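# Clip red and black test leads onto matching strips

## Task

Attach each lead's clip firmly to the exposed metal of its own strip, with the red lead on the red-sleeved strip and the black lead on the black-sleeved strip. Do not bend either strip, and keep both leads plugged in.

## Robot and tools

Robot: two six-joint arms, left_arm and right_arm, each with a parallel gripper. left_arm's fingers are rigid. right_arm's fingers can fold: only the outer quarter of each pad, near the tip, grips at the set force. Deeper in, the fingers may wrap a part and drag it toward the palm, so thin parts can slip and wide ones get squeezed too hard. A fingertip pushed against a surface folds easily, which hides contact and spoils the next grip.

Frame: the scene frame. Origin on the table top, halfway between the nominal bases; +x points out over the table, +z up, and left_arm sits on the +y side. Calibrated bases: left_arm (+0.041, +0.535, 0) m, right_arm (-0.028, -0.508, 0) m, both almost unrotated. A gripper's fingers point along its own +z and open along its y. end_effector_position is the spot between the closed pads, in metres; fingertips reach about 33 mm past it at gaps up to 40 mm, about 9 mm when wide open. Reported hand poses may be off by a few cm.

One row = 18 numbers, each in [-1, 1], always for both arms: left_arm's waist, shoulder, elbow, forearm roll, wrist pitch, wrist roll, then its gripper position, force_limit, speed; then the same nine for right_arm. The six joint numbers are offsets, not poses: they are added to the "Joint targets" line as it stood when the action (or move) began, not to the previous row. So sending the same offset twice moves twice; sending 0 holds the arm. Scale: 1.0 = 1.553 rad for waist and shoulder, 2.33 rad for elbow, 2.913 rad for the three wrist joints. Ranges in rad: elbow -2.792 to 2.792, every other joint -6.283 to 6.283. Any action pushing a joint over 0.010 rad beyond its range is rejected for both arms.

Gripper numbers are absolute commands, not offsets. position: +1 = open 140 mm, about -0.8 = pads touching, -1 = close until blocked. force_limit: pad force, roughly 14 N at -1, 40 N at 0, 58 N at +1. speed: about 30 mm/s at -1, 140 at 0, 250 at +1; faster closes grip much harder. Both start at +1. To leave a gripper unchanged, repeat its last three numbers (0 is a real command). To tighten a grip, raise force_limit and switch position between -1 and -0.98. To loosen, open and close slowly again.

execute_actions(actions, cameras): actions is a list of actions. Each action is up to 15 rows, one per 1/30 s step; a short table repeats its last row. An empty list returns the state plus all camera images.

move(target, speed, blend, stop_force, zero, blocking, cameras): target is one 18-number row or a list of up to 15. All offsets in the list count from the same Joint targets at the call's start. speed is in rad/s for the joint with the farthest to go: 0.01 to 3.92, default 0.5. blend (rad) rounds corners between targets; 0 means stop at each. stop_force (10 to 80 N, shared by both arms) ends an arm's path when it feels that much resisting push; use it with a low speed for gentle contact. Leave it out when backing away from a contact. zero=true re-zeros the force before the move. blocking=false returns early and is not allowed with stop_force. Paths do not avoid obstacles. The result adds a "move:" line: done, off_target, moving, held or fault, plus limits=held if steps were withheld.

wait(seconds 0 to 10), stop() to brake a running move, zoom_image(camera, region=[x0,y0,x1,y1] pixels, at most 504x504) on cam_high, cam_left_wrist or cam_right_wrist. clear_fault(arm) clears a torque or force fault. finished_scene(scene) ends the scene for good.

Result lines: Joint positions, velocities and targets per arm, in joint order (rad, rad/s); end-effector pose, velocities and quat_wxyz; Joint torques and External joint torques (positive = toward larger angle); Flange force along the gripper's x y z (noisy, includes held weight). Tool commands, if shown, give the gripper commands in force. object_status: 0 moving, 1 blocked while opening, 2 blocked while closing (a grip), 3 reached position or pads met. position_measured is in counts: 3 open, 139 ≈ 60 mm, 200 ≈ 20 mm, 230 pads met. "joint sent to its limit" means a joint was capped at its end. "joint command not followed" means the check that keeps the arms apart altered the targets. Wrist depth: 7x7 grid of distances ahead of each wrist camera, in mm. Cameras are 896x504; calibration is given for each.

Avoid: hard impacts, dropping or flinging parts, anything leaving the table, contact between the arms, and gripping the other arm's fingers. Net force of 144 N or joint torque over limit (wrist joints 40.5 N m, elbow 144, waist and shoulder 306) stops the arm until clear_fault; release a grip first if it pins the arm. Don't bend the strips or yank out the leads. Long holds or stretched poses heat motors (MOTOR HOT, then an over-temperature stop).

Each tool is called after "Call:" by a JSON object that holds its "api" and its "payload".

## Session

Call:
{"api": "execute_actions", "payload": {"actions": []}}

Scene clock: 0.00 s.
left_arm: end_effector_position=(+0.1209, +1.0633, +0.1627) position_measured=3 object_status=3 end_effector_quat_wxyz=(-0.010, +0.105, +0.994, -0.025) | right_arm: end_effector_position=(+0.6421, -1.0097, +0.2871) position_measured=3 object_status=3 end_effector_quat_wxyz=(-0.129, +0.820, -0.225, +0.511)
Joint positions: left_arm=[1.335 0.103 1.981 0.016 1.11 -0.021] | right_arm=[-1.014 0.259 1.915 1.467 0.832 0.101]
Joint velocities: within noise
Joint torques (N m): no reading
External joint torques (N m): no reading
Flange force (N): no reading
Wrist depth (mm): cam_left_wrist=[277 274 273 269 267 266 263 / 288 284 282 281 279 276 270 / 300 298 296 292 290 289 286 / 313 305 307 305 301 298 294 / - 110 322 317 317 133 307 / - 339 337 334 329 132 91 / - 358 354 353 346 342 -] | cam_right_wrist=[3274 2911 2943 3011 870 2278 1858 / 3493 2911 3046 4158 757 - - / - 3969 4440 639 612 - - / 4596 - 809 615 535 442 - / 4596 122 - - 455 138 114 / - 105 - 530 - 377 102 / - - - - 395 - -]
Joint targets: left_arm=[1.335 0.103 1.981 0.016 1.110 -0.021] | right_arm=[-1.014 0.259 1.915 1.467 0.832 0.101]
Tool commands: left_gripper/position=+1.0 left_gripper/force_limit=+1.0 left_gripper/speed=+1.0 right_gripper/position=+1.0 right_gripper/force_limit=+1.0 right_gripper/speed=+1.0
camera_calibration:
cam_left_wrist: T_world_to_cam=[[0.150458, 0.987921, -0.0370843, -1.05565], [0.960869, -0.137308, 0.240576, 0.0111164], [0.232578, -0.0718298, -0.969922, 0.351432], [0, 0, 0, 1]] pos_world=[0.0664143, 1.06967, 0.299039]
cam_right_wrist: T_world_to_cam=[[-0.239865, -0.856697, -0.456656, -0.570886], [-0.605923, 0.499632, -0.619052, 1.08751], [0.7585, 0.128209, -0.638937, -0.0318878], [0, 0, 0, 1]] pos_world=[0.5462, -1.02834, 0.392154]

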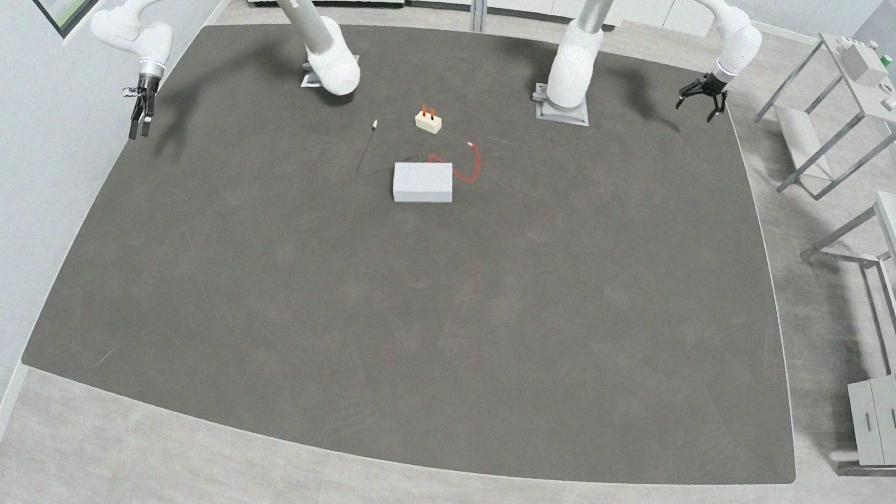

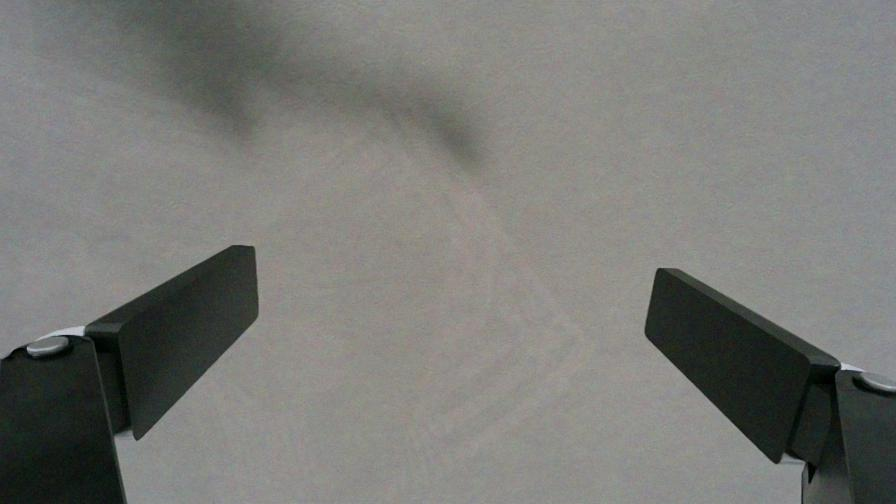

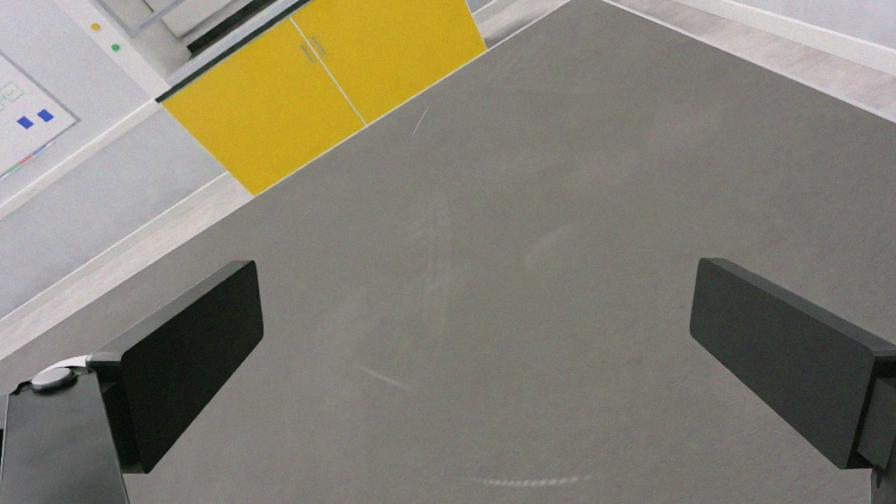

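Call:
{"api": "zoom_image", "payload": {"camera": "cam_high", "region": [330, 80, 510, 220]}}

Scaled by 2.800 from the camera's 896x504 image, which has a finer 1280x720 frame.

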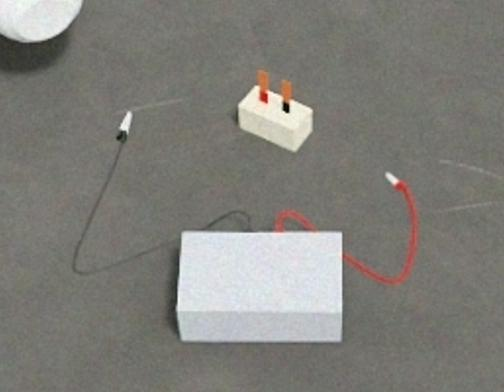

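Call:
{"api": "move", "payload": {"target": [-0.8596, 0.0303, -0.1206, -0.0055, 0.0623, -0.4562, 1, 1, 1, 0, 0, 0, 0, 0, 0, 1, 1, 1], "speed": 0.9}}

Call:
{"api": "move", "payload": {"target": [-0.7224, 0.0178, -0.0149, 0, 0.0024, -0.4568, 1, 1, 1, 0, 0, 0, 0, 0, 0, 1, 1, 1], "speed": 0.9, "cameras": ["cam_left_wrist", "cam_high"]}}

Scene clock: 64.00 s.
left_arm: end_effector_position=(+0.6705, +0.5770, +0.2789) position_measured=3 object_status=3 end_effector_quat_wxyz=(+0.000, +0.104, +0.995, +0.000) | right_arm: end_effector_position=(+0.6421, -1.0097, +0.2871) position_measured=3 object_status=3 end_effector_quat_wxyz=(-0.129, +0.820, -0.225, +0.511)
Joint positions: left_arm=[0 0.15 1.7 0 1.291 -1.35] | right_arm=[-1.014 0.259 1.915 1.467 0.832 0.101]
Joint torques (N m): left_arm=[4.06 -63.97 -38.03 4.08 0.18 0.4] | right_arm=[-2.02 -62.92 -36.96 2.3 1.33 -0.52]
External joint torques (N m): left_arm=[-3.92 7.93 -2.39 0.09 -0.14 -0.4] | right_arm=[2.06 -3.34 -2.1 -0.25 -0.33 0.5]
Flange force (N): left_arm=[-17.6 -2.1 0.6] | right_arm=[5.1 -5.6 -0.4]
Wrist depth (mm): cam_left_wrist=[367 371 371 370 378 377 378 / 381 385 386 386 390 394 394 / 396 398 402 407 404 408 417 / 414 411 422 423 425 429 432 / - 110 440 441 448 133 448 / - 457 463 465 476 124 91 / - 482 491 498 494 494 -] | cam_right_wrist=[- 2977 2911 3011 - 2620 1898 / 3742 3046 3274 885 757 - 521 / - 4516 2847 716 - 496 - / 4366 4440 - - - 464 - / 4516 122 - - - 138 108 / - 105 - 470 404 - 102 / - 539 497 448 389 318 97]
Joint targets: left_arm=[0.000 0.150 1.700 0.000 1.291 -1.350] | right_arm=[-1.014 0.259 1.915 1.467 0.832 0.101]
move: done

Scene clock: 66.13 s.
left_arm: end_effector_position=(+0.3602, -0.0302, +0.2799) position_measured=3 object_status=3 end_effector_quat_wxyz=(+0.000, +0.000, +1.000, +0.000) | right_arm: end_effector_position=(+0.6421, -1.0097, +0.2871) position_measured=3 object_status=3 end_effector_quat_wxyz=(-0.129, +0.820, -0.225, +0.511)
Joint positions: left_arm=[-1.123 0.177 1.666 0 1.298 -2.681] | right_arm=[-1.014 0.259 1.915 1.467 0.832 0.101]
Joint torques (N m): left_arm=[1.96 -67.09 -38.02 4.04 0.18 0.4] | right_arm=[-1.83 -62.88 -36.95 2.29 1.35 -0.57]
External joint torques (N m): left_arm=[-1.84 8.09 -2.5 0.09 -0.16 -0.4] | right_arm=[1.76 -2.59 -1.78 -0.27 -0.37 0.55]
Flange force (N): left_arm=[-5.4 -16.6 0.5] | right_arm=[4.7 -4.6 -0.1]
Wrist depth (mm): cam_left_wrist=[368 368 371 370 375 380 378 / 382 384 383 384 390 394 398 / - 397 402 404 410 413 416 / 415 412 419 423 427 420 433 / - 110 441 441 442 132 444 / - 452 465 393 394 116 91 / - 484 485 409 489 498 -] | cam_right_wrist=[2620 3082 2911 2943 1082 2079 1858 / 4225 3156 3195 967 697 - 1912 / 3638 4516 1031 - - - - / 4294 4158 873 653 543 148 402 / 4294 122 - 527 - 138 108 / - 105 - 498 423 362 102 / - 525 483 444 385 345 97]
Joint targets: left_arm=[-1.123 0.177 1.666 0.000 1.298 -2.681] | right_arm=[-1.014 0.259 1.915 1.467 0.832 0.101]
move: done
camera_calibration:
cam_left_wrist: T_world_to_cam=[[-0.0579345, 0.998222, 0.0140405, 0.0540944], [0.964524, 0.0523392, 0.258756, -0.397843], [0.257561, 0.0285333, -0.965841, 0.323853], [0, 0, 0, 1]] pos_world=[0.303451, -0.042416, 0.414975]
Images, in order (width x height): cam_high 896x504, cam_left_wrist 896x504.

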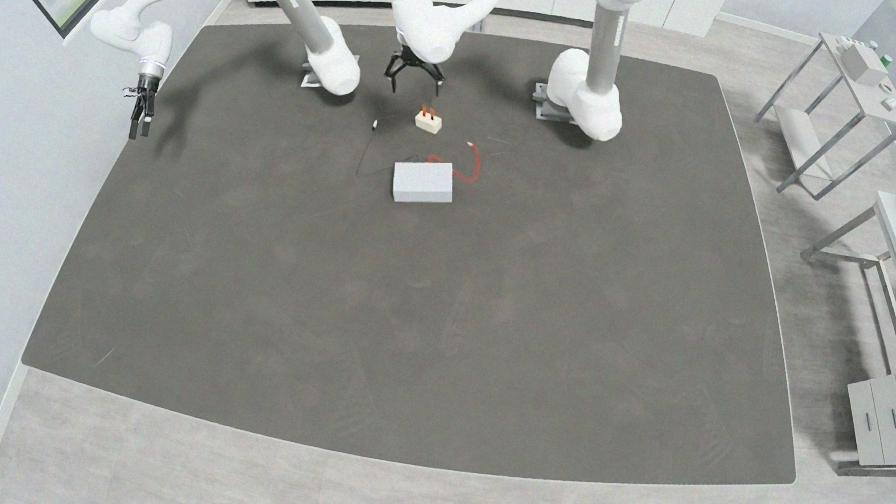

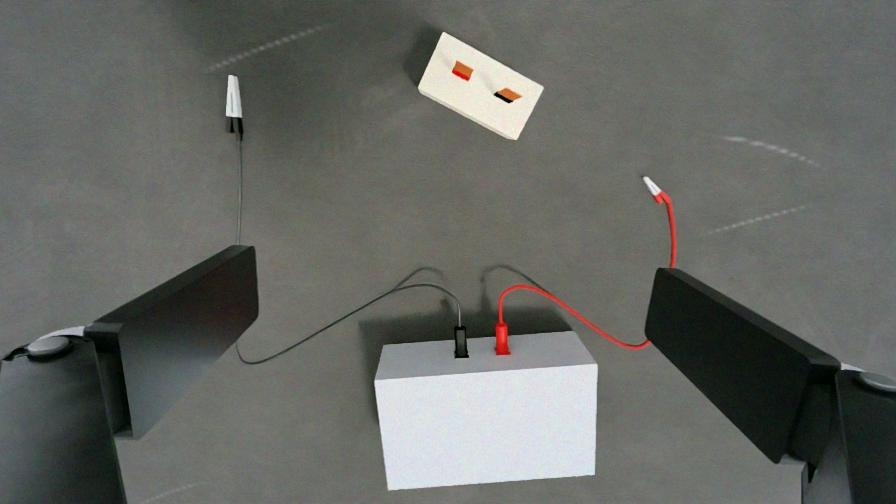

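Call:
{"api": "zoom_image", "payload": {"camera": "cam_left_wrist", "region": [400, 20, 560, 150]}}

Call:
{"api": "zoom_image", "payload": {"camera": "cam_left_wrist", "region": [190, 60, 280, 150]}}

Call:
{"api": "zoom_image", "payload": {"camera": "cam_left_wrist", "region": [620, 150, 710, 240]}}

Scaled by 3.150 from the camera's 896x504 image, which has a finer 1280x720 frame.

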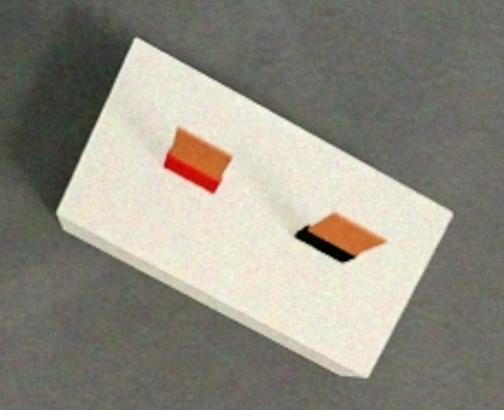

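Scaled by 5.600 from the camera's 896x504 image, which has a finer 1280x720 frame.

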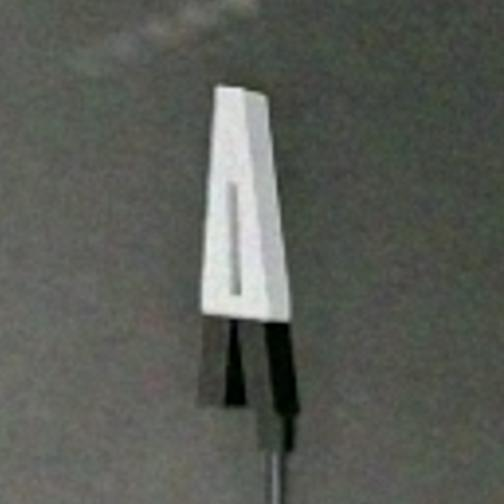

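Scaled by 5.600 from the camera's 896x504 image, which has a finer 1280x720 frame.

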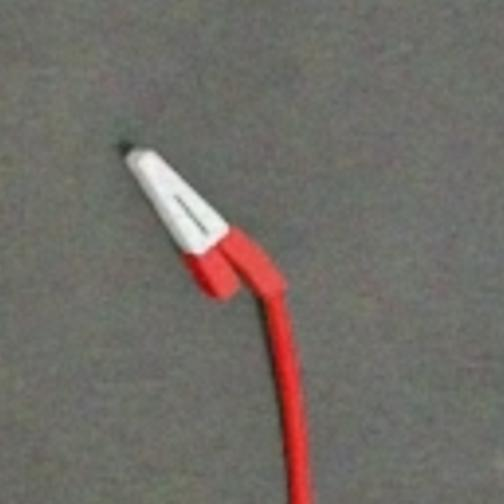

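Call:
{"api": "move", "payload": {"target": [0.1287, -0.1094, 0.1991, 0, -0.1009, -0.2191, -0.35, -1, -1, 0, 0, 0, 0, 0, 0, 1, 1, 1], "speed": 0.5, "cameras": ["cam_left_wrist"]}}

Scene clock: 237.10 s.
left_arm: end_effector_position=(+0.3607, +0.1797, +0.1400) position_measured=173 object_status=0 end_effector_quat_wxyz=(+0.000, -0.407, +0.914, +0.000) | right_arm: end_effector_position=(+0.6421, -1.0097, +0.2871) position_measured=3 object_status=3 end_effector_quat_wxyz=(-0.129, +0.820, -0.225, +0.511)
Joint positions: left_arm=[-0.923 0.007 2.13 0 1.004 -3.319] | right_arm=[-1.014 0.259 1.915 1.467 0.832 0.101]
Joint torques (N m): left_arm=[2.37 -43.24 -33.2 3.55 0.05 0.33] | right_arm=[-1.79 -62.79 -36.88 2.27 1.33 -0.56]
External joint torques (N m): left_arm=[-2.36 6.95 -2.29 0.05 -0.06 -0.33] | right_arm=[2.07 -3.31 -1.89 -0.27 -0.33 0.54]
Flange force (N): left_arm=[7.1 -13.8 4.7] | right_arm=[4.8 -5.7 -0.6]
Wrist depth (mm): cam_left_wrist=[243 244 246 247 250 251 252 / 253 254 257 258 260 261 264 / 240 265 267 270 272 273 275 / 211 272 280 279 283 287 289 / 215 236 96 294 122 298 303 / - - - 311 75 96 317 / - 71 - 326 - - 67] | cam_right_wrist=[3358 3046 2879 3156 - 2426 1819 / 3638 3011 3234 939 - 597 515 / 3969 4678 985 - 565 508 464 / 3742 1040 - - - 451 - / - 122 - - - 138 108 / - 105 562 459 414 368 102 / - 560 515 - 376 350 -]
Joint targets: left_arm=[-0.923 0.007 2.130 0.000 1.004 -3.319] | right_arm=[-1.014 0.259 1.915 1.467 0.832 0.101]
move: done
camera_calibration:
cam_left_wrist: T_world_to_cam=[[-0.780793, 0.624633, 0.0139846, 0.174397], [0.606247, 0.752019, 0.258711, -0.369738], [0.151083, 0.210478, -0.965854, 0.188392], [0, 0, 0, 1]] pos_world=[0.331858, 0.129463, 0.275176]
Images, in order (width x height): cam_left_wrist 896x504.

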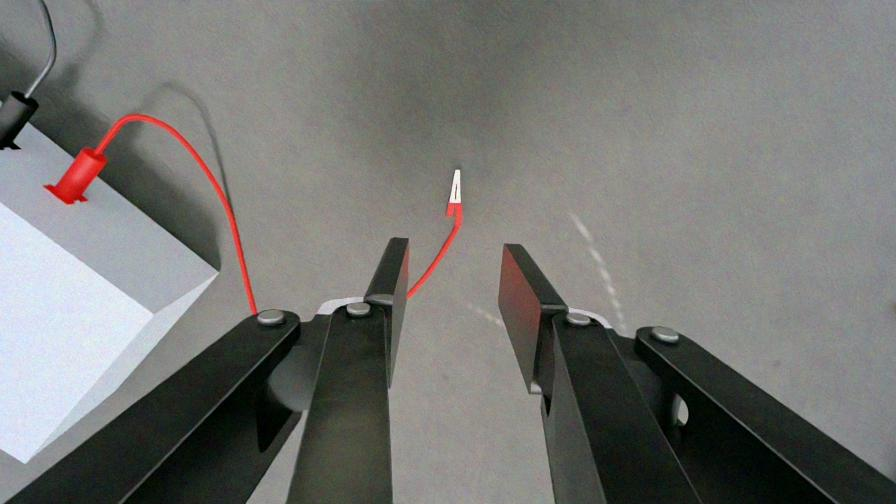

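Call:
{"api": "zoom_image", "payload": {"camera": "cam_left_wrist", "region": [404, 150, 514, 250]}}

Scaled by 4.582 from the camera's 896x504 image, which has a finer 1280x720 frame.

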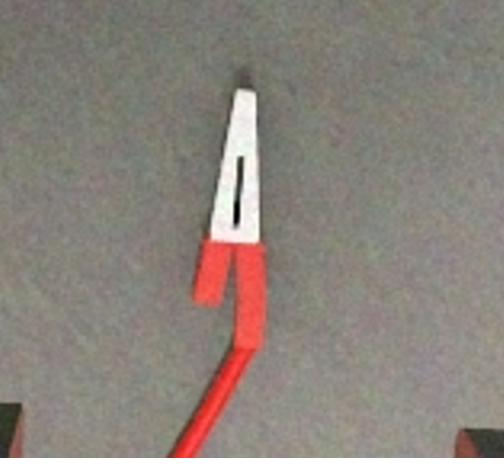

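Call:
{"api": "move", "payload": {"target": [0.00375, 0.05798, 0.03595, 0, -0.05966, 0.00509, -0.35, -1, -1, 0, 0, 0, 0, 0, 0, 1, 1, 1], "speed": 0.12, "cameras": ["cam_left_wrist"]}}

Call:
{"api": "zoom_image", "payload": {"camera": "cam_left_wrist", "region": [384, 120, 534, 260]}}

Scene clock: 297.37 s.
left_arm: end_effector_position=(+0.3608, +0.1841, +0.0601) position_measured=173 object_status=3 end_effector_quat_wxyz=(+0.000, -0.403, +0.915, +0.000) | right_arm: end_effector_position=(+0.6421, -1.0097, +0.2871) position_measured=3 object_status=3 end_effector_quat_wxyz=(-0.129, +0.820, -0.225, +0.511)
Joint positions: left_arm=[-0.917 0.097 2.213 0 0.831 -3.304] | right_arm=[-1.014 0.259 1.915 1.467 0.832 0.101]
Joint torques (N m): left_arm=[2.49 -49.24 -28.69 3.14 -0.06 0.37] | right_arm=[-1.62 -62.84 -36.91 2.28 1.34 -0.54]
External joint torques (N m): left_arm=[-2.43 7.8 -2.46 0.03 0.05 -0.37] | right_arm=[1.39 -3.03 -2.05 -0.23 -0.36 0.52]
Flange force (N): left_arm=[7.3 -14.8 8.3] | right_arm=[5.0 -4.6 -0.9]
Wrist depth (mm): cam_left_wrist=[172 173 174 175 177 178 179 / 179 180 181 183 184 185 187 / 187 188 189 192 192 194 196 / 195 196 198 198 201 203 205 / 185 203 96 209 130 212 214 / - - - 220 75 96 225 / - 71 - 232 - - 67] | cam_right_wrist=[2594 3274 3011 3046 953 2258 2047 / 4440 - 3234 888 - - - / 3969 4225 - 768 - - - / 3969 1019 - - - 456 - / - 122 - - - 138 108 / - 105 587 483 - 368 102 / - 559 - 429 - 337 97]
Joint targets: left_arm=[-0.917 0.098 2.213 0.000 0.831 -3.304] | right_arm=[-1.014 0.259 1.915 1.467 0.832 0.101]
move: done
camera_calibration:
cam_left_wrist: T_world_to_cam=[[-0.775103, 0.631678, 0.0140724, 0.169459], [0.613065, 0.746503, 0.258619, -0.35374], [0.152859, 0.209084, -0.965877, 0.109824], [0, 0, 0, 1]] pos_world=[0.331427, 0.134062, 0.195176]
Images, in order (width x height): cam_left_wrist 896x504.

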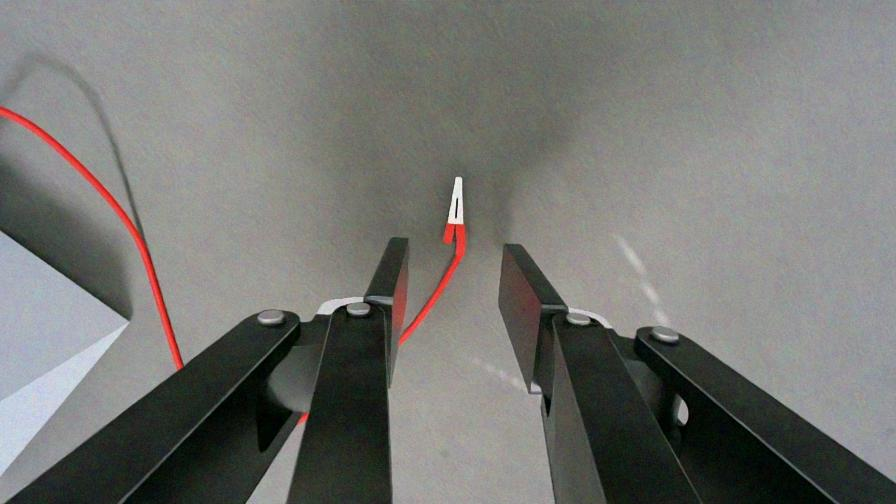

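Scaled by 3.360 from the camera's 896x504 image, which has a finer 1280x720 frame.

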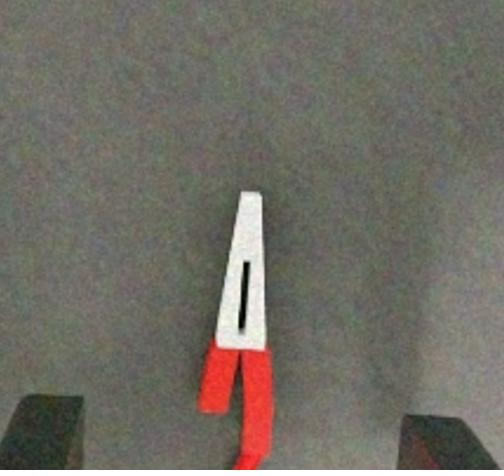

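Call:
{"api": "move", "payload": {"target": [0.00111, 0.02147, 0.00876, 0, -0.01844, 0.00358, -0.35, -1, -1, 0, 0, 0, 0, 0, 0, 1, 1, 1], "speed": 0.05, "stop_force": 15}}

Call:
{"api": "move", "payload": {"target": [0, 0, 0, 0, 0, 0, -1, -1, -1, 0, 0, 0, 0, 0, 0, 1, 1, 1], "cameras": ["cam_left_wrist"]}}

Call:
{"api": "zoom_image", "payload": {"camera": "cam_left_wrist", "region": [384, 120, 534, 260]}}

Scene clock: 331.97 s.
left_arm: end_effector_position=(+0.3612, +0.1850, +0.0360) position_measured=173 object_status=3 end_effector_quat_wxyz=(+0.000, -0.399, +0.917, +0.000) | right_arm: end_effector_position=(+0.6421, -1.0097, +0.2871) position_measured=3 object_status=3 end_effector_quat_wxyz=(-0.129, +0.820, -0.225, +0.511)
Joint positions: left_arm=[-0.915 0.131 2.234 0 0.777 -3.294] | right_arm=[-1.014 0.259 1.915 1.467 0.832 0.101]
Joint torques (N m): left_arm=[2.48 -49.73 -27.26 2.96 0.15 0.36] | right_arm=[-1.91 -62.84 -36.88 2.3 1.32 -0.56]
External joint torques (N m): left_arm=[-2.43 6.44 -2.3 0.04 -0.16 -0.36] | right_arm=[1.98 -2.97 -1.91 -0.28 -0.33 0.54]
Flange force (N): left_arm=[6.9 -12.3 7.9] | right_arm=[4.9 -5.2 -0.3]
Wrist depth (mm): cam_left_wrist=[151 152 152 154 155 156 156 / 157 158 159 160 162 162 163 / 163 164 166 167 169 170 171 / 171 172 173 173 173 178 179 / 177 178 96 182 117 187 188 / 185 - - 193 75 96 198 / - 71 - 203 - - 67] | cam_right_wrist=[2879 2977 2943 2701 851 2183 1885 / 3358 2977 3195 848 706 - - / - 4158 939 826 609 491 - / 4440 4093 784 - 512 451 - / - 121 653 - - 138 108 / - 105 560 - - 382 102 / - 546 - 437 - - 97]
Joint targets: left_arm=[-0.915 0.131 2.234 0.000 0.777 -3.294] | right_arm=[-1.014 0.259 1.915 1.467 0.832 0.101]
move: done

Scene clock: 333.27 s.
left_arm: end_effector_position=(+0.3612, +0.1850, +0.0360) position_measured=221 object_status=2 end_effector_quat_wxyz=(+0.000, -0.399, +0.917, +0.000) | right_arm: end_effector_position=(+0.6421, -1.0097, +0.2871) position_measured=3 object_status=3 end_effector_quat_wxyz=(-0.129, +0.820, -0.225, +0.511)
Joint positions: left_arm=[-0.915 0.131 2.234 0 0.777 -3.294] | right_arm=[-1.014 0.259 1.915 1.467 0.832 0.101]
Joint torques (N m): left_arm=[2.29 -49.97 -27.02 2.97 0.2 0.36] | right_arm=[-2 -62.87 -36.93 2.32 1.35 -0.54]
External joint torques (N m): left_arm=[-2.26 6.7 -2.57 0.03 -0.22 -0.36] | right_arm=[1.9 -3.01 -1.94 -0.28 -0.36 0.52]
Flange force (N): left_arm=[6.6 -13.2 8.2] | right_arm=[4.9 -5.2 -0.3]
Wrist depth (mm): cam_left_wrist=[151 152 153 154 156 155 157 / 157 158 159 160 161 163 164 / 164 164 166 167 169 170 171 / 172 172 173 172 176 178 179 / 178 181 179 98 103 186 188 / 189 185 82 - 83 193 198 / - - - - - 67 206] | cam_right_wrist=[3195 3119 2757 3119 996 2239 1985 / 4158 2943 3234 - - - 1497 / 3969 4225 929 - - - - / 4678 5239 724 - 541 - 383 / - 122 - - 466 137 114 / - 105 562 - 411 - 102 / - 606 - 453 391 - 97]
Joint targets: left_arm=[-0.915 0.131 2.234 0.000 0.777 -3.294] | right_arm=[-1.014 0.259 1.915 1.467 0.832 0.101]
move: done
camera_calibration:
cam_left_wrist: T_world_to_cam=[[-0.769542, 0.63844, 0.0141423, 0.166311], [0.619591, 0.741094, 0.258625, -0.349768], [0.154635, 0.207785, -0.965874, 0.086004], [0, 0, 0, 1]] pos_world=[0.331397, 0.135161, 0.171176]
Images, in order (width x height): cam_left_wrist 896x504.

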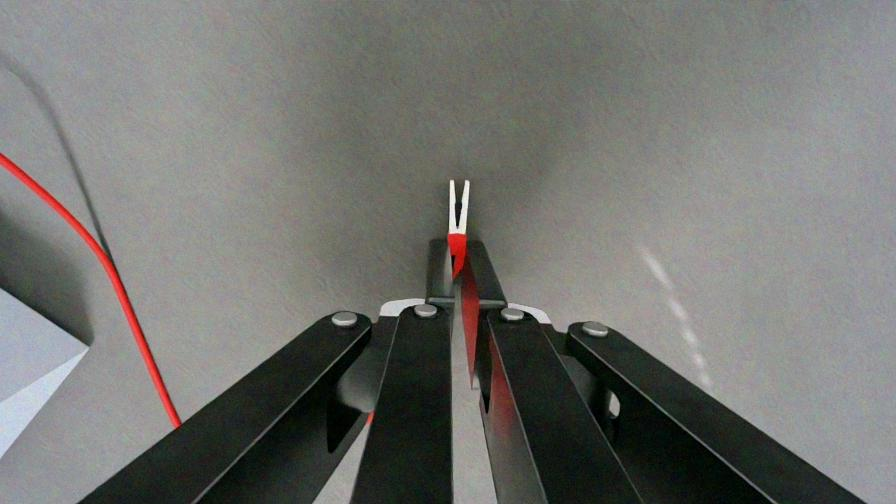

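Scaled by 3.360 from the camera's 896x504 image, which has a finer 1280x720 frame.

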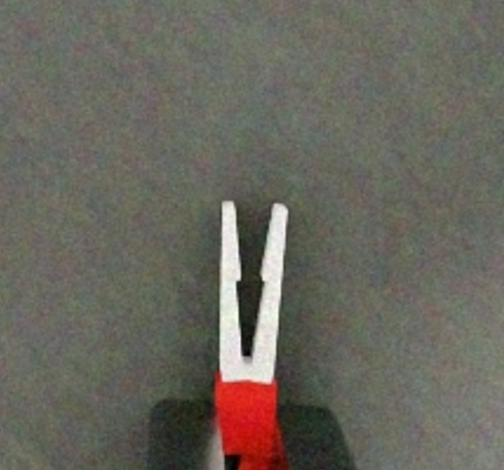

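Call:
{"api": "move", "payload": {"target": [[0, -0.11797, -0.07236, 0, 0.12078, 0, -1, -1, -1, 0, 0, 0, 0, 0, 0, 1, 1, 1], [-0.09078, 0.01576, -0.16714, 0, 0.12529, 0.41295, -1, -1, -1, 0, 0, 0, 0, 0, 0, 1, 1, 1], [-0.22069, 0.11575, -0.24407, 0, 0.13352, 0.70318, -1, -1, -1, 0, 0, 0, 0, 0, 0, 1, 1, 1], [-0.27303, 0.08396, -0.19436, 0, 0.1107, 0.81308, -1, -1, -1, 0, 0, 0, 0, 0, 0, 1, 1, 1]], "speed": [0.15, 0.5, 0.5, 0.4], "blend": [0.05, 0.15, 0.15, 0], "cameras": ["cam_left_wrist", "cam_high"]}}

Scene clock: 426.00 s.
left_arm: end_effector_position=(+0.2337, -0.0957, +0.1651) position_measured=221 object_status=2 end_effector_quat_wxyz=(+0.000, +0.834, +0.552, +0.000) | right_arm: end_effector_position=(+0.6421, -1.0097, +0.2871) position_measured=3 object_status=3 end_effector_quat_wxyz=(-0.129, +0.820, -0.225, +0.511)
Joint positions: left_arm=[-1.339 0.261 1.781 0 1.099 -0.925] | right_arm=[-1.014 0.259 1.915 1.467 0.832 0.101]
Joint torques (N m): left_arm=[2.09 -72.29 -35.24 3.76 0.17 0.39] | right_arm=[-2.04 -62.96 -36.99 2.29 1.33 -0.54]
External joint torques (N m): left_arm=[-2.08 7.74 -2.29 0.12 -0.14 -0.39] | right_arm=[1.89 -2.63 -1.83 -0.26 -0.35 0.51]
Flange force (N): left_arm=[-14.3 7.1 3.7] | right_arm=[4.7 -4.8 0.0]
Wrist depth (mm): cam_left_wrist=[266 267 268 233 271 272 274 / 276 277 279 241 282 285 284 / 288 290 292 293 294 297 298 / 302 303 305 302 309 312 313 / 316 318 314 98 317 327 328 / 331 69 82 - 83 339 344 / - - - - - 67 360] | cam_right_wrist=[2701 2911 3011 3046 - 2130 1885 / 2817 3046 3119 996 - 548 524 / 4093 3588 946 - 573 - - / 3742 4093 773 613 - 148 428 / - 122 657 574 - 138 108 / - 105 - - - - 102 / - 539 - - 395 335 -]
Joint targets: left_arm=[-1.339 0.261 1.781 0.000 1.099 -0.925] | right_arm=[-1.014 0.259 1.915 1.467 0.832 0.101]
move: done
camera_calibration:
cam_left_wrist: T_world_to_cam=[[0.941608, -0.336409, 0.0142639, -0.247649], [-0.328491, -0.908492, 0.258334, -0.0323468], [-0.0739473, -0.247935, -0.96595, 0.298449], [0, 0, 0, 1]] pos_world=[0.244632, -0.0387021, 0.300176]
Images, in order (width x height): cam_high 896x504, cam_left_wrist 896x504.

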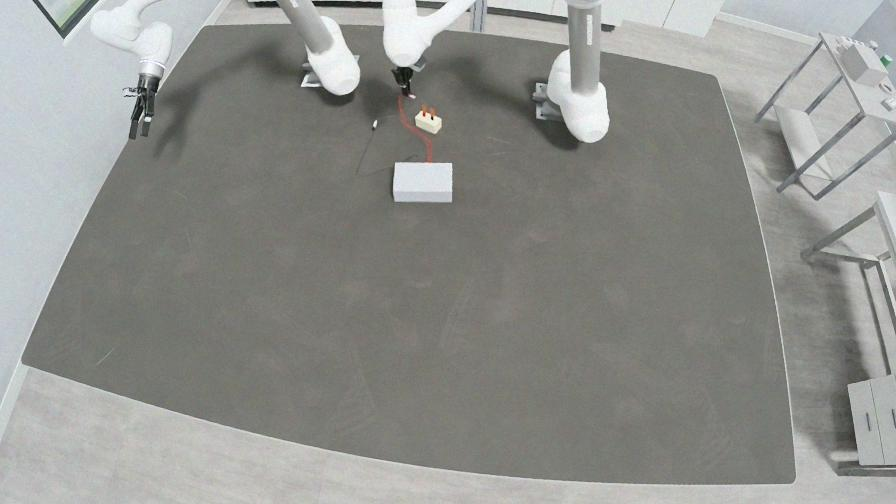

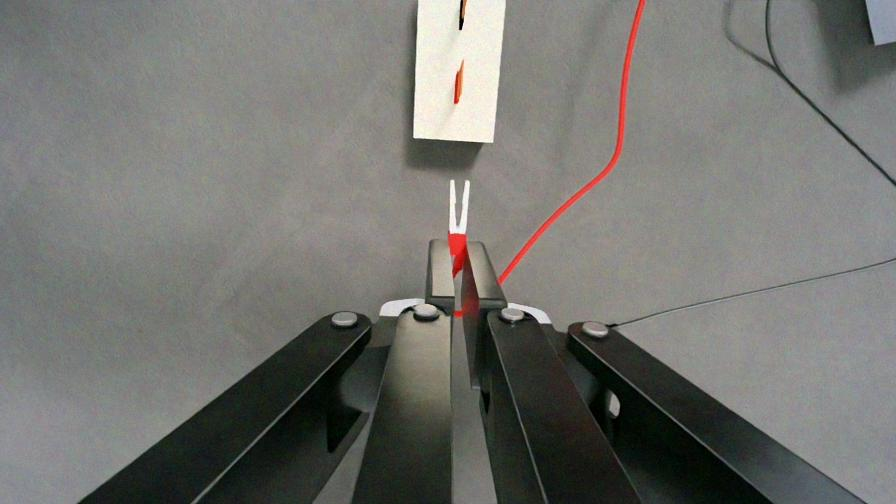

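Call:
{"api": "zoom_image", "payload": {"camera": "cam_left_wrist", "region": [400, 0, 520, 120]}}

Call:
{"api": "zoom_image", "payload": {"camera": "cam_left_wrist", "region": [400, 110, 540, 260]}}

Scaled by 4.200 from the camera's 896x504 image, which has a finer 1280x720 frame.

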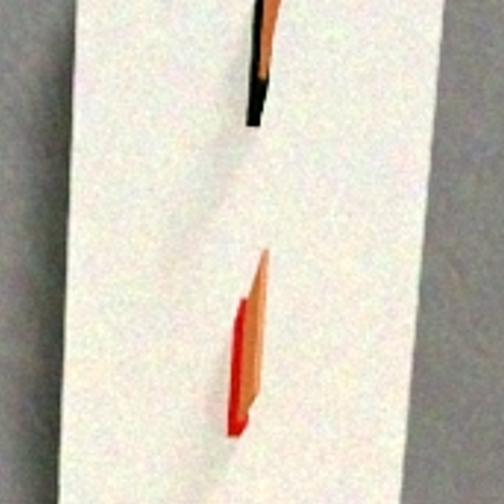

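Scaled by 3.360 from the camera's 896x504 image, which has a finer 1280x720 frame.

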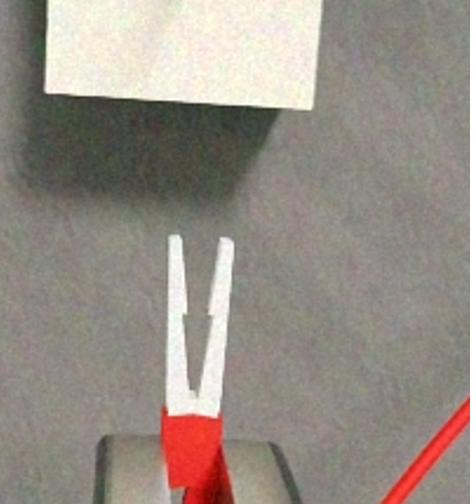

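Call:
{"api": "move", "payload": {"target": [0.00468, 0.02005, 0.02482, 0, -0.03054, -0.0005, -1, -1, -1, 0, 0, 0, 0, 0, 0, 1, 1, 1], "speed": 0.12, "cameras": ["cam_left_wrist"]}}

Call:
{"api": "zoom_image", "payload": {"camera": "cam_left_wrist", "region": [410, 70, 510, 250]}}

Call:
{"api": "zoom_image", "payload": {"camera": "cam_left_wrist", "region": [430, 70, 500, 140]}}

Scene clock: 469.73 s.
left_arm: end_effector_position=(+0.2367, -0.0885, +0.1166) position_measured=221 object_status=2 end_effector_quat_wxyz=(+0.000, +0.832, +0.555, +0.000) | right_arm: end_effector_position=(+0.6421, -1.0097, +0.2871) position_measured=3 object_status=3 end_effector_quat_wxyz=(-0.129, +0.820, -0.225, +0.511)
Joint positions: left_arm=[-1.332 0.292 1.839 0 1.011 -0.927] | right_arm=[-1.014 0.259 1.915 1.467 0.832 0.101]
Joint torques (N m): left_arm=[1.63 -73.09 -33.19 3.62 0.22 0.38] | right_arm=[-1.82 -62.81 -37 2.29 1.33 -0.56]
External joint torques (N m): left_arm=[-1.61 7.23 -2.52 0.07 -0.19 -0.38] | right_arm=[2.08 -3.29 -1.9 -0.27 -0.33 0.53]
Flange force (N): left_arm=[-13.4 7.2 4.5] | right_arm=[4.9 -5.7 -0.5]
Wrist depth (mm): cam_left_wrist=[223 223 226 187 227 228 230 / 232 233 234 195 236 235 240 / 241 242 244 246 247 251 251 / 252 253 256 253 259 261 262 / 264 266 263 98 266 274 275 / 276 273 82 - 83 284 288 / - - - - - 67 301] | cam_right_wrist=[- 3156 2977 3046 891 2757 1885 / 3690 3082 3119 - 791 - 1758 / - 3447 2879 - - - - / - 4225 - - 557 - - / - 122 619 - - 138 114 / - 105 572 - 424 379 102 / - 586 - - 374 - -]
Joint targets: left_arm=[-1.332 0.292 1.839 0.000 1.010 -0.927] | right_arm=[-1.014 0.259 1.915 1.467 0.832 0.101]
move: done
camera_calibration:
cam_left_wrist: T_world_to_cam=[[0.944432, -0.328399, 0.014216, -0.247395], [-0.320755, -0.91127, 0.25827, -0.0144252], [-0.0718612, -0.248479, -0.965968, 0.253045], [0, 0, 0, 1]] pos_world=[0.247205, -0.031513, 0.251676]
Images, in order (width x height): cam_left_wrist 896x504.

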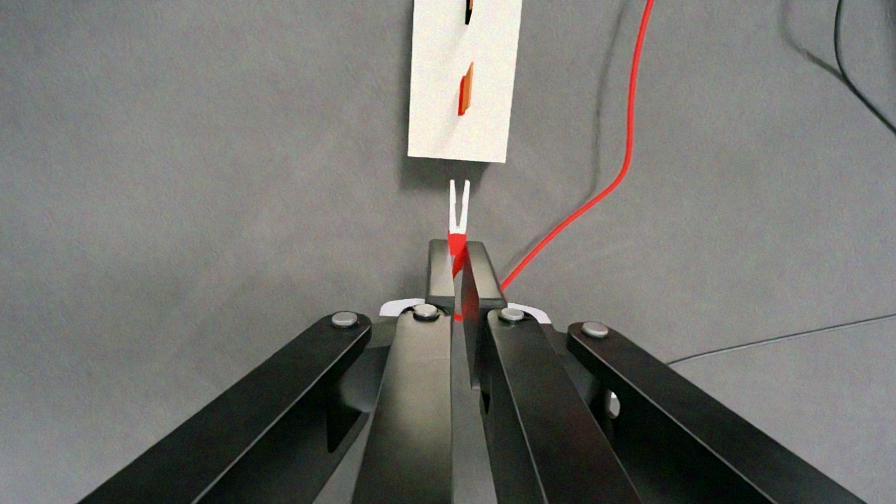

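Scaled by 2.800 from the camera's 896x504 image, which has a finer 1280x720 frame.

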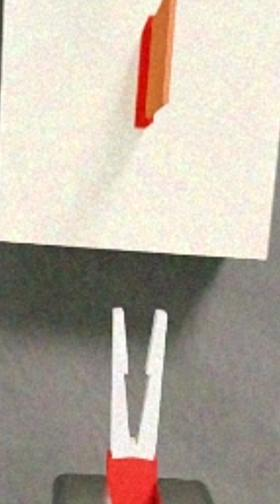

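Scaled by 7.200 from the camera's 896x504 image, which has a finer 1280x720 frame.

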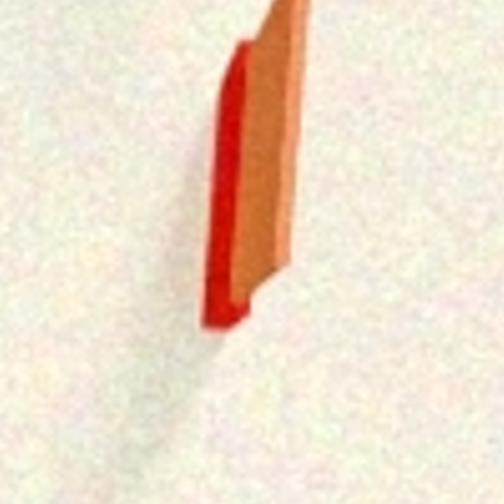

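Call:
{"api": "move", "payload": {"target": [0.0126, -0.01362, 0.01235, 0, -0.00262, 0.00671, -1, -1, -1, 0, 0, 0, 0, 0, 0, 1, 1, 1], "speed": 0.04, "cameras": ["cam_left_wrist"]}}

Call:
{"api": "zoom_image", "payload": {"camera": "cam_left_wrist", "region": [420, 130, 500, 240]}}

Call:
{"api": "zoom_image", "payload": {"camera": "cam_left_wrist", "region": [435, 100, 495, 200]}}

Scene clock: 526.30 s.
left_arm: end_effector_position=(+0.2449, -0.0703, +0.1166) position_measured=221 object_status=2 end_effector_quat_wxyz=(+0.000, +0.832, +0.555, +0.000) | right_arm: end_effector_position=(+0.6421, -1.0097, +0.2871) position_measured=3 object_status=3 end_effector_quat_wxyz=(-0.129, +0.820, -0.225, +0.511)
Joint positions: left_arm=[-1.313 0.271 1.867 0 1.003 -0.907] | right_arm=[-1.014 0.259 1.915 1.467 0.832 0.101]
Joint torques (N m): left_arm=[0.69 -71.75 -32.02 3.57 0.18 -0.02] | right_arm=[-1.69 -62.94 -36.95 2.29 1.31 -0.55]
External joint torques (N m): left_arm=[-0.77 8.47 -3.46 0.09 -0.15 0.02] | right_arm=[1.62 -3.03 -1.93 -0.26 -0.32 0.53]
Flange force (N): left_arm=[-14.8 11.3 4.9] | right_arm=[4.9 -4.9 -0.7]
Wrist depth (mm): cam_left_wrist=[222 223 226 187 227 229 230 / 232 232 234 193 237 239 239 / 242 243 244 201 248 249 250 / 253 254 255 253 259 260 262 / 265 266 263 98 265 273 275 / 277 273 82 - 83 282 288 / - - - - - 67 301] | cam_right_wrist=[2701 3082 2879 3046 787 2183 1746 / 3316 2729 3274 900 693 - 466 / 4093 3316 1052 791 - 482 428 / 5346 - - - - 148 - / - 122 - - 450 138 114 / - 113 - 455 423 - 102 / - 583 455 438 377 346 97]
Joint targets: left_arm=[-1.313 0.271 1.868 0.000 1.003 -0.907] | right_arm=[-1.014 0.259 1.915 1.467 0.832 0.101]
move: done
camera_calibration:
cam_left_wrist: T_world_to_cam=[[0.944432, -0.328399, 0.014216, -0.249068], [-0.320755, -0.91127, 0.25827, 0.00475807], [-0.0718612, -0.248479, -0.965968, 0.25815], [0, 0, 0, 1]] pos_world=[0.255305, -0.013313, 0.251676]
Images, in order (width x height): cam_left_wrist 896x504.

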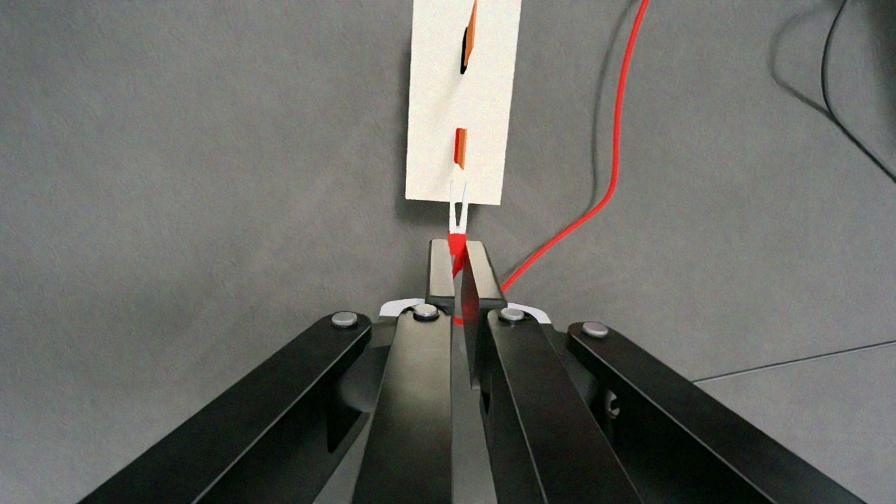

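Scaled by 4.582 from the camera's 896x504 image, which has a finer 1280x720 frame.

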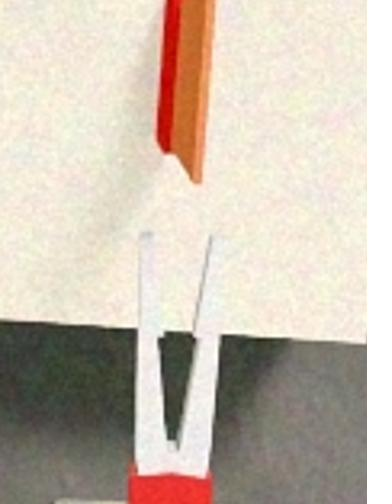

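Scaled by 5.040 from the camera's 896x504 image, which has a finer 1280x720 frame.

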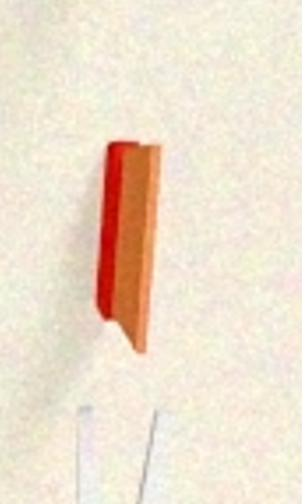

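Call:
{"api": "move", "payload": {"target": [0.0091, -0.00963, 0.00866, 0, -0.00179, 0.00485, -1, -1, -1, 0, 0, 0, 0, 0, 0, 1, 1, 1], "speed": 0.015, "stop_force": 12, "cameras": ["cam_left_wrist"]}}

Call:
{"api": "zoom_image", "payload": {"camera": "cam_left_wrist", "region": [420, 130, 500, 240]}}

Scene clock: 565.57 s.
left_arm: end_effector_position=(+0.2505, -0.0571, +0.1165) position_measured=221 object_status=2 end_effector_quat_wxyz=(+0.000, +0.832, +0.555, +0.000) | right_arm: end_effector_position=(+0.6421, -1.0097, +0.2871) position_measured=3 object_status=3 end_effector_quat_wxyz=(-0.129, +0.820, -0.225, +0.511)
Joint positions: left_arm=[-1.298 0.256 1.888 0 0.998 -0.893] | right_arm=[-1.014 0.259 1.915 1.467 0.832 0.101]
Joint torques (N m): left_arm=[2.6 -69.6 -32.79 3.61 0.16 0.29] | right_arm=[-1.62 -62.9 -36.87 2.3 1.34 -0.55]
External joint torques (N m): left_arm=[-2.63 7.98 -2.55 0.05 -0.13 -0.29] | right_arm=[1.63 -2.98 -2.11 -0.27 -0.35 0.53]
Flange force (N): left_arm=[-15.0 7.2 5.3] | right_arm=[5.2 -4.7 -0.5]
Wrist depth (mm): cam_left_wrist=[223 224 225 222 227 229 231 / 232 232 234 195 238 237 240 / 242 243 245 201 248 249 250 / 253 254 256 207 259 260 263 / 265 266 262 98 266 273 275 / 277 274 82 - 83 282 289 / - - - - - 67 302] | cam_right_wrist=[- 3046 2943 3119 891 2047 2047 / 3969 3011 3046 - - - 491 / 3910 3796 1159 689 - - 437 / 4225 4030 873 639 - 442 - / - 121 - 553 - 137 108 / - 105 549 503 411 - 102 / - - 509 - 390 351 -]
Joint targets: left_arm=[-1.298 0.256 1.888 0.000 0.998 -0.893] | right_arm=[-1.014 0.259 1.915 1.467 0.832 0.101]
move: done
camera_calibration:
cam_left_wrist: T_world_to_cam=[[0.944432, -0.328399, 0.014216, -0.250022], [-0.320755, -0.91127, 0.25827, 0.0185831], [-0.0718612, -0.248479, -0.965968, 0.261832], [0, 0, 0, 1]] pos_world=[0.260905, -0.000113038, 0.251676]
Images, in order (width x height): cam_left_wrist 896x504.

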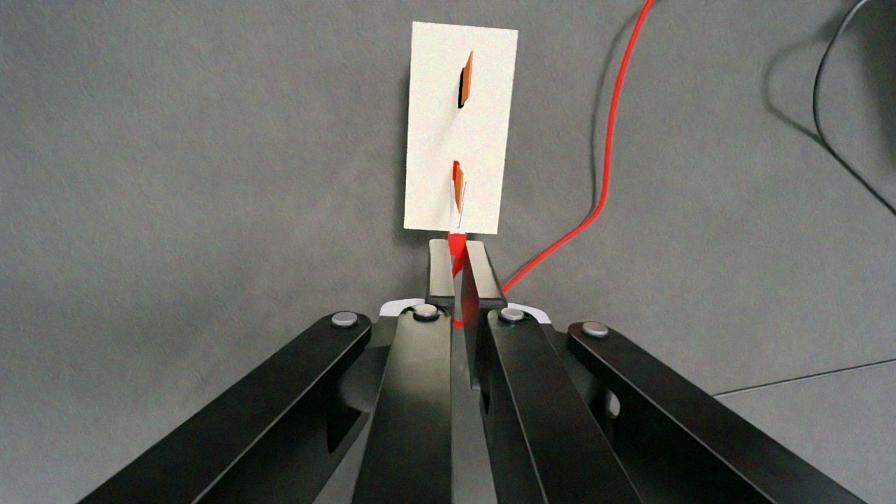

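Scaled by 4.582 from the camera's 896x504 image, which has a finer 1280x720 frame.

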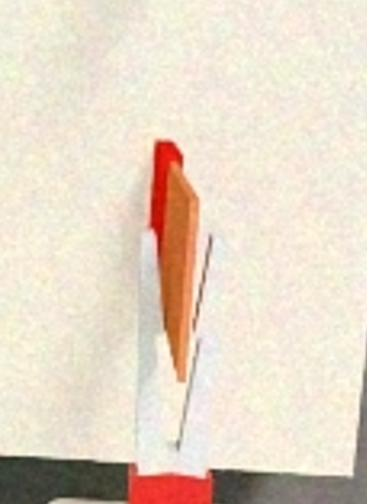

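Call:
{"api": "move", "payload": {"target": [0, 0, 0, 0, 0, 0, -0.35, -1, -1, 0, 0, 0, 0, 0, 0, 1, 1, 1], "cameras": ["cam_left_wrist"]}}

Call:
{"api": "zoom_image", "payload": {"camera": "cam_left_wrist", "region": [410, 130, 510, 270]}}

Scene clock: 576.93 s.
left_arm: end_effector_position=(+0.2505, -0.0571, +0.1165) position_measured=173 object_status=0 end_effector_quat_wxyz=(+0.000, +0.832, +0.555, +0.000) | right_arm: end_effector_position=(+0.6421, -1.0097, +0.2871) position_measured=3 object_status=3 end_effector_quat_wxyz=(-0.129, +0.820, -0.225, +0.511)
Joint positions: left_arm=[-1.298 0.256 1.888 0 0.998 -0.893] | right_arm=[-1.014 0.259 1.915 1.467 0.832 0.101]
Joint torques (N m): left_arm=[2.43 -69.72 -32.91 3.66 0.17 0.37] | right_arm=[-1.93 -62.82 -36.92 2.32 1.35 -0.55]
External joint torques (N m): left_arm=[-2.45 8.01 -2.41 -0.01 -0.14 -0.37] | right_arm=[1.95 -3.33 -2.08 -0.28 -0.35 0.52]
Flange force (N): left_arm=[-14.7 7.2 5.5] | right_arm=[5.2 -5.5 -0.6]
Wrist depth (mm): cam_left_wrist=[223 223 225 222 227 229 229 / 231 233 234 195 237 239 240 / 241 243 245 202 248 248 250 / 253 254 255 255 259 261 262 / 264 263 96 268 130 271 275 / 274 - - 282 75 96 288 / - 71 - 295 - - 67] | cam_right_wrist=[2847 2847 2817 3540 906 2258 1955 / 3796 2943 3195 - 682 - 508 / 3910 3447 3156 630 599 - - / 4294 3638 - - 522 - - / - 121 609 560 465 138 108 / - 105 - - - 369 102 / - - - - 385 - -]
Joint targets: left_arm=[-1.298 0.256 1.888 0.000 0.998 -0.893] | right_arm=[-1.014 0.259 1.915 1.467 0.832 0.101]
move: done
camera_calibration:
cam_left_wrist: T_world_to_cam=[[0.944432, -0.328399, 0.014216, -0.250022], [-0.320755, -0.91127, 0.25827, 0.0185831], [-0.0718612, -0.248479, -0.965968, 0.261832], [0, 0, 0, 1]] pos_world=[0.260905, -0.000113038, 0.251676]
Images, in order (width x height): cam_left_wrist 896x504.

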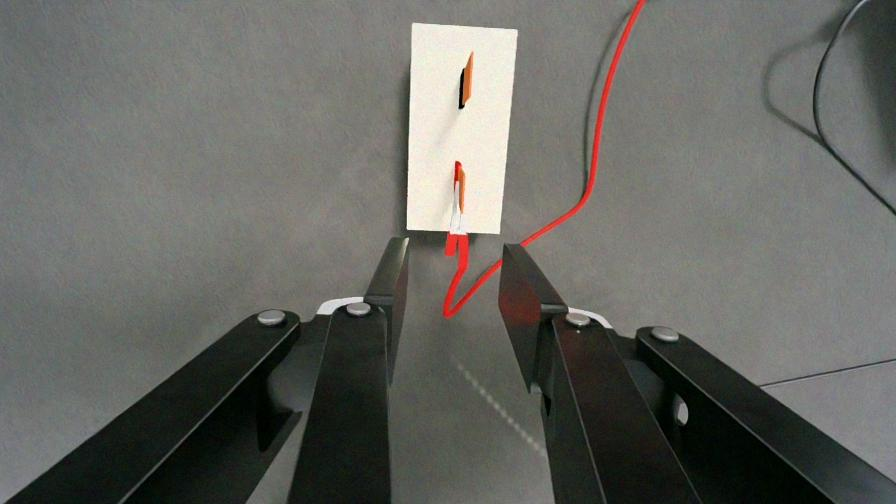

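Scaled by 3.600 from the camera's 896x504 image, which has a finer 1280x720 frame.

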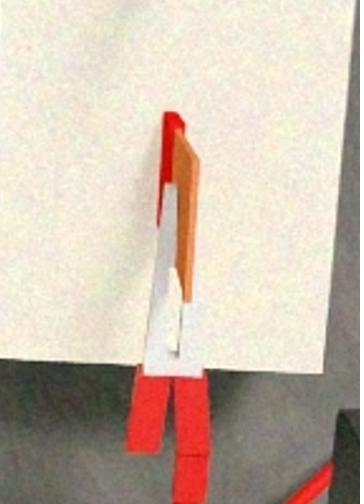

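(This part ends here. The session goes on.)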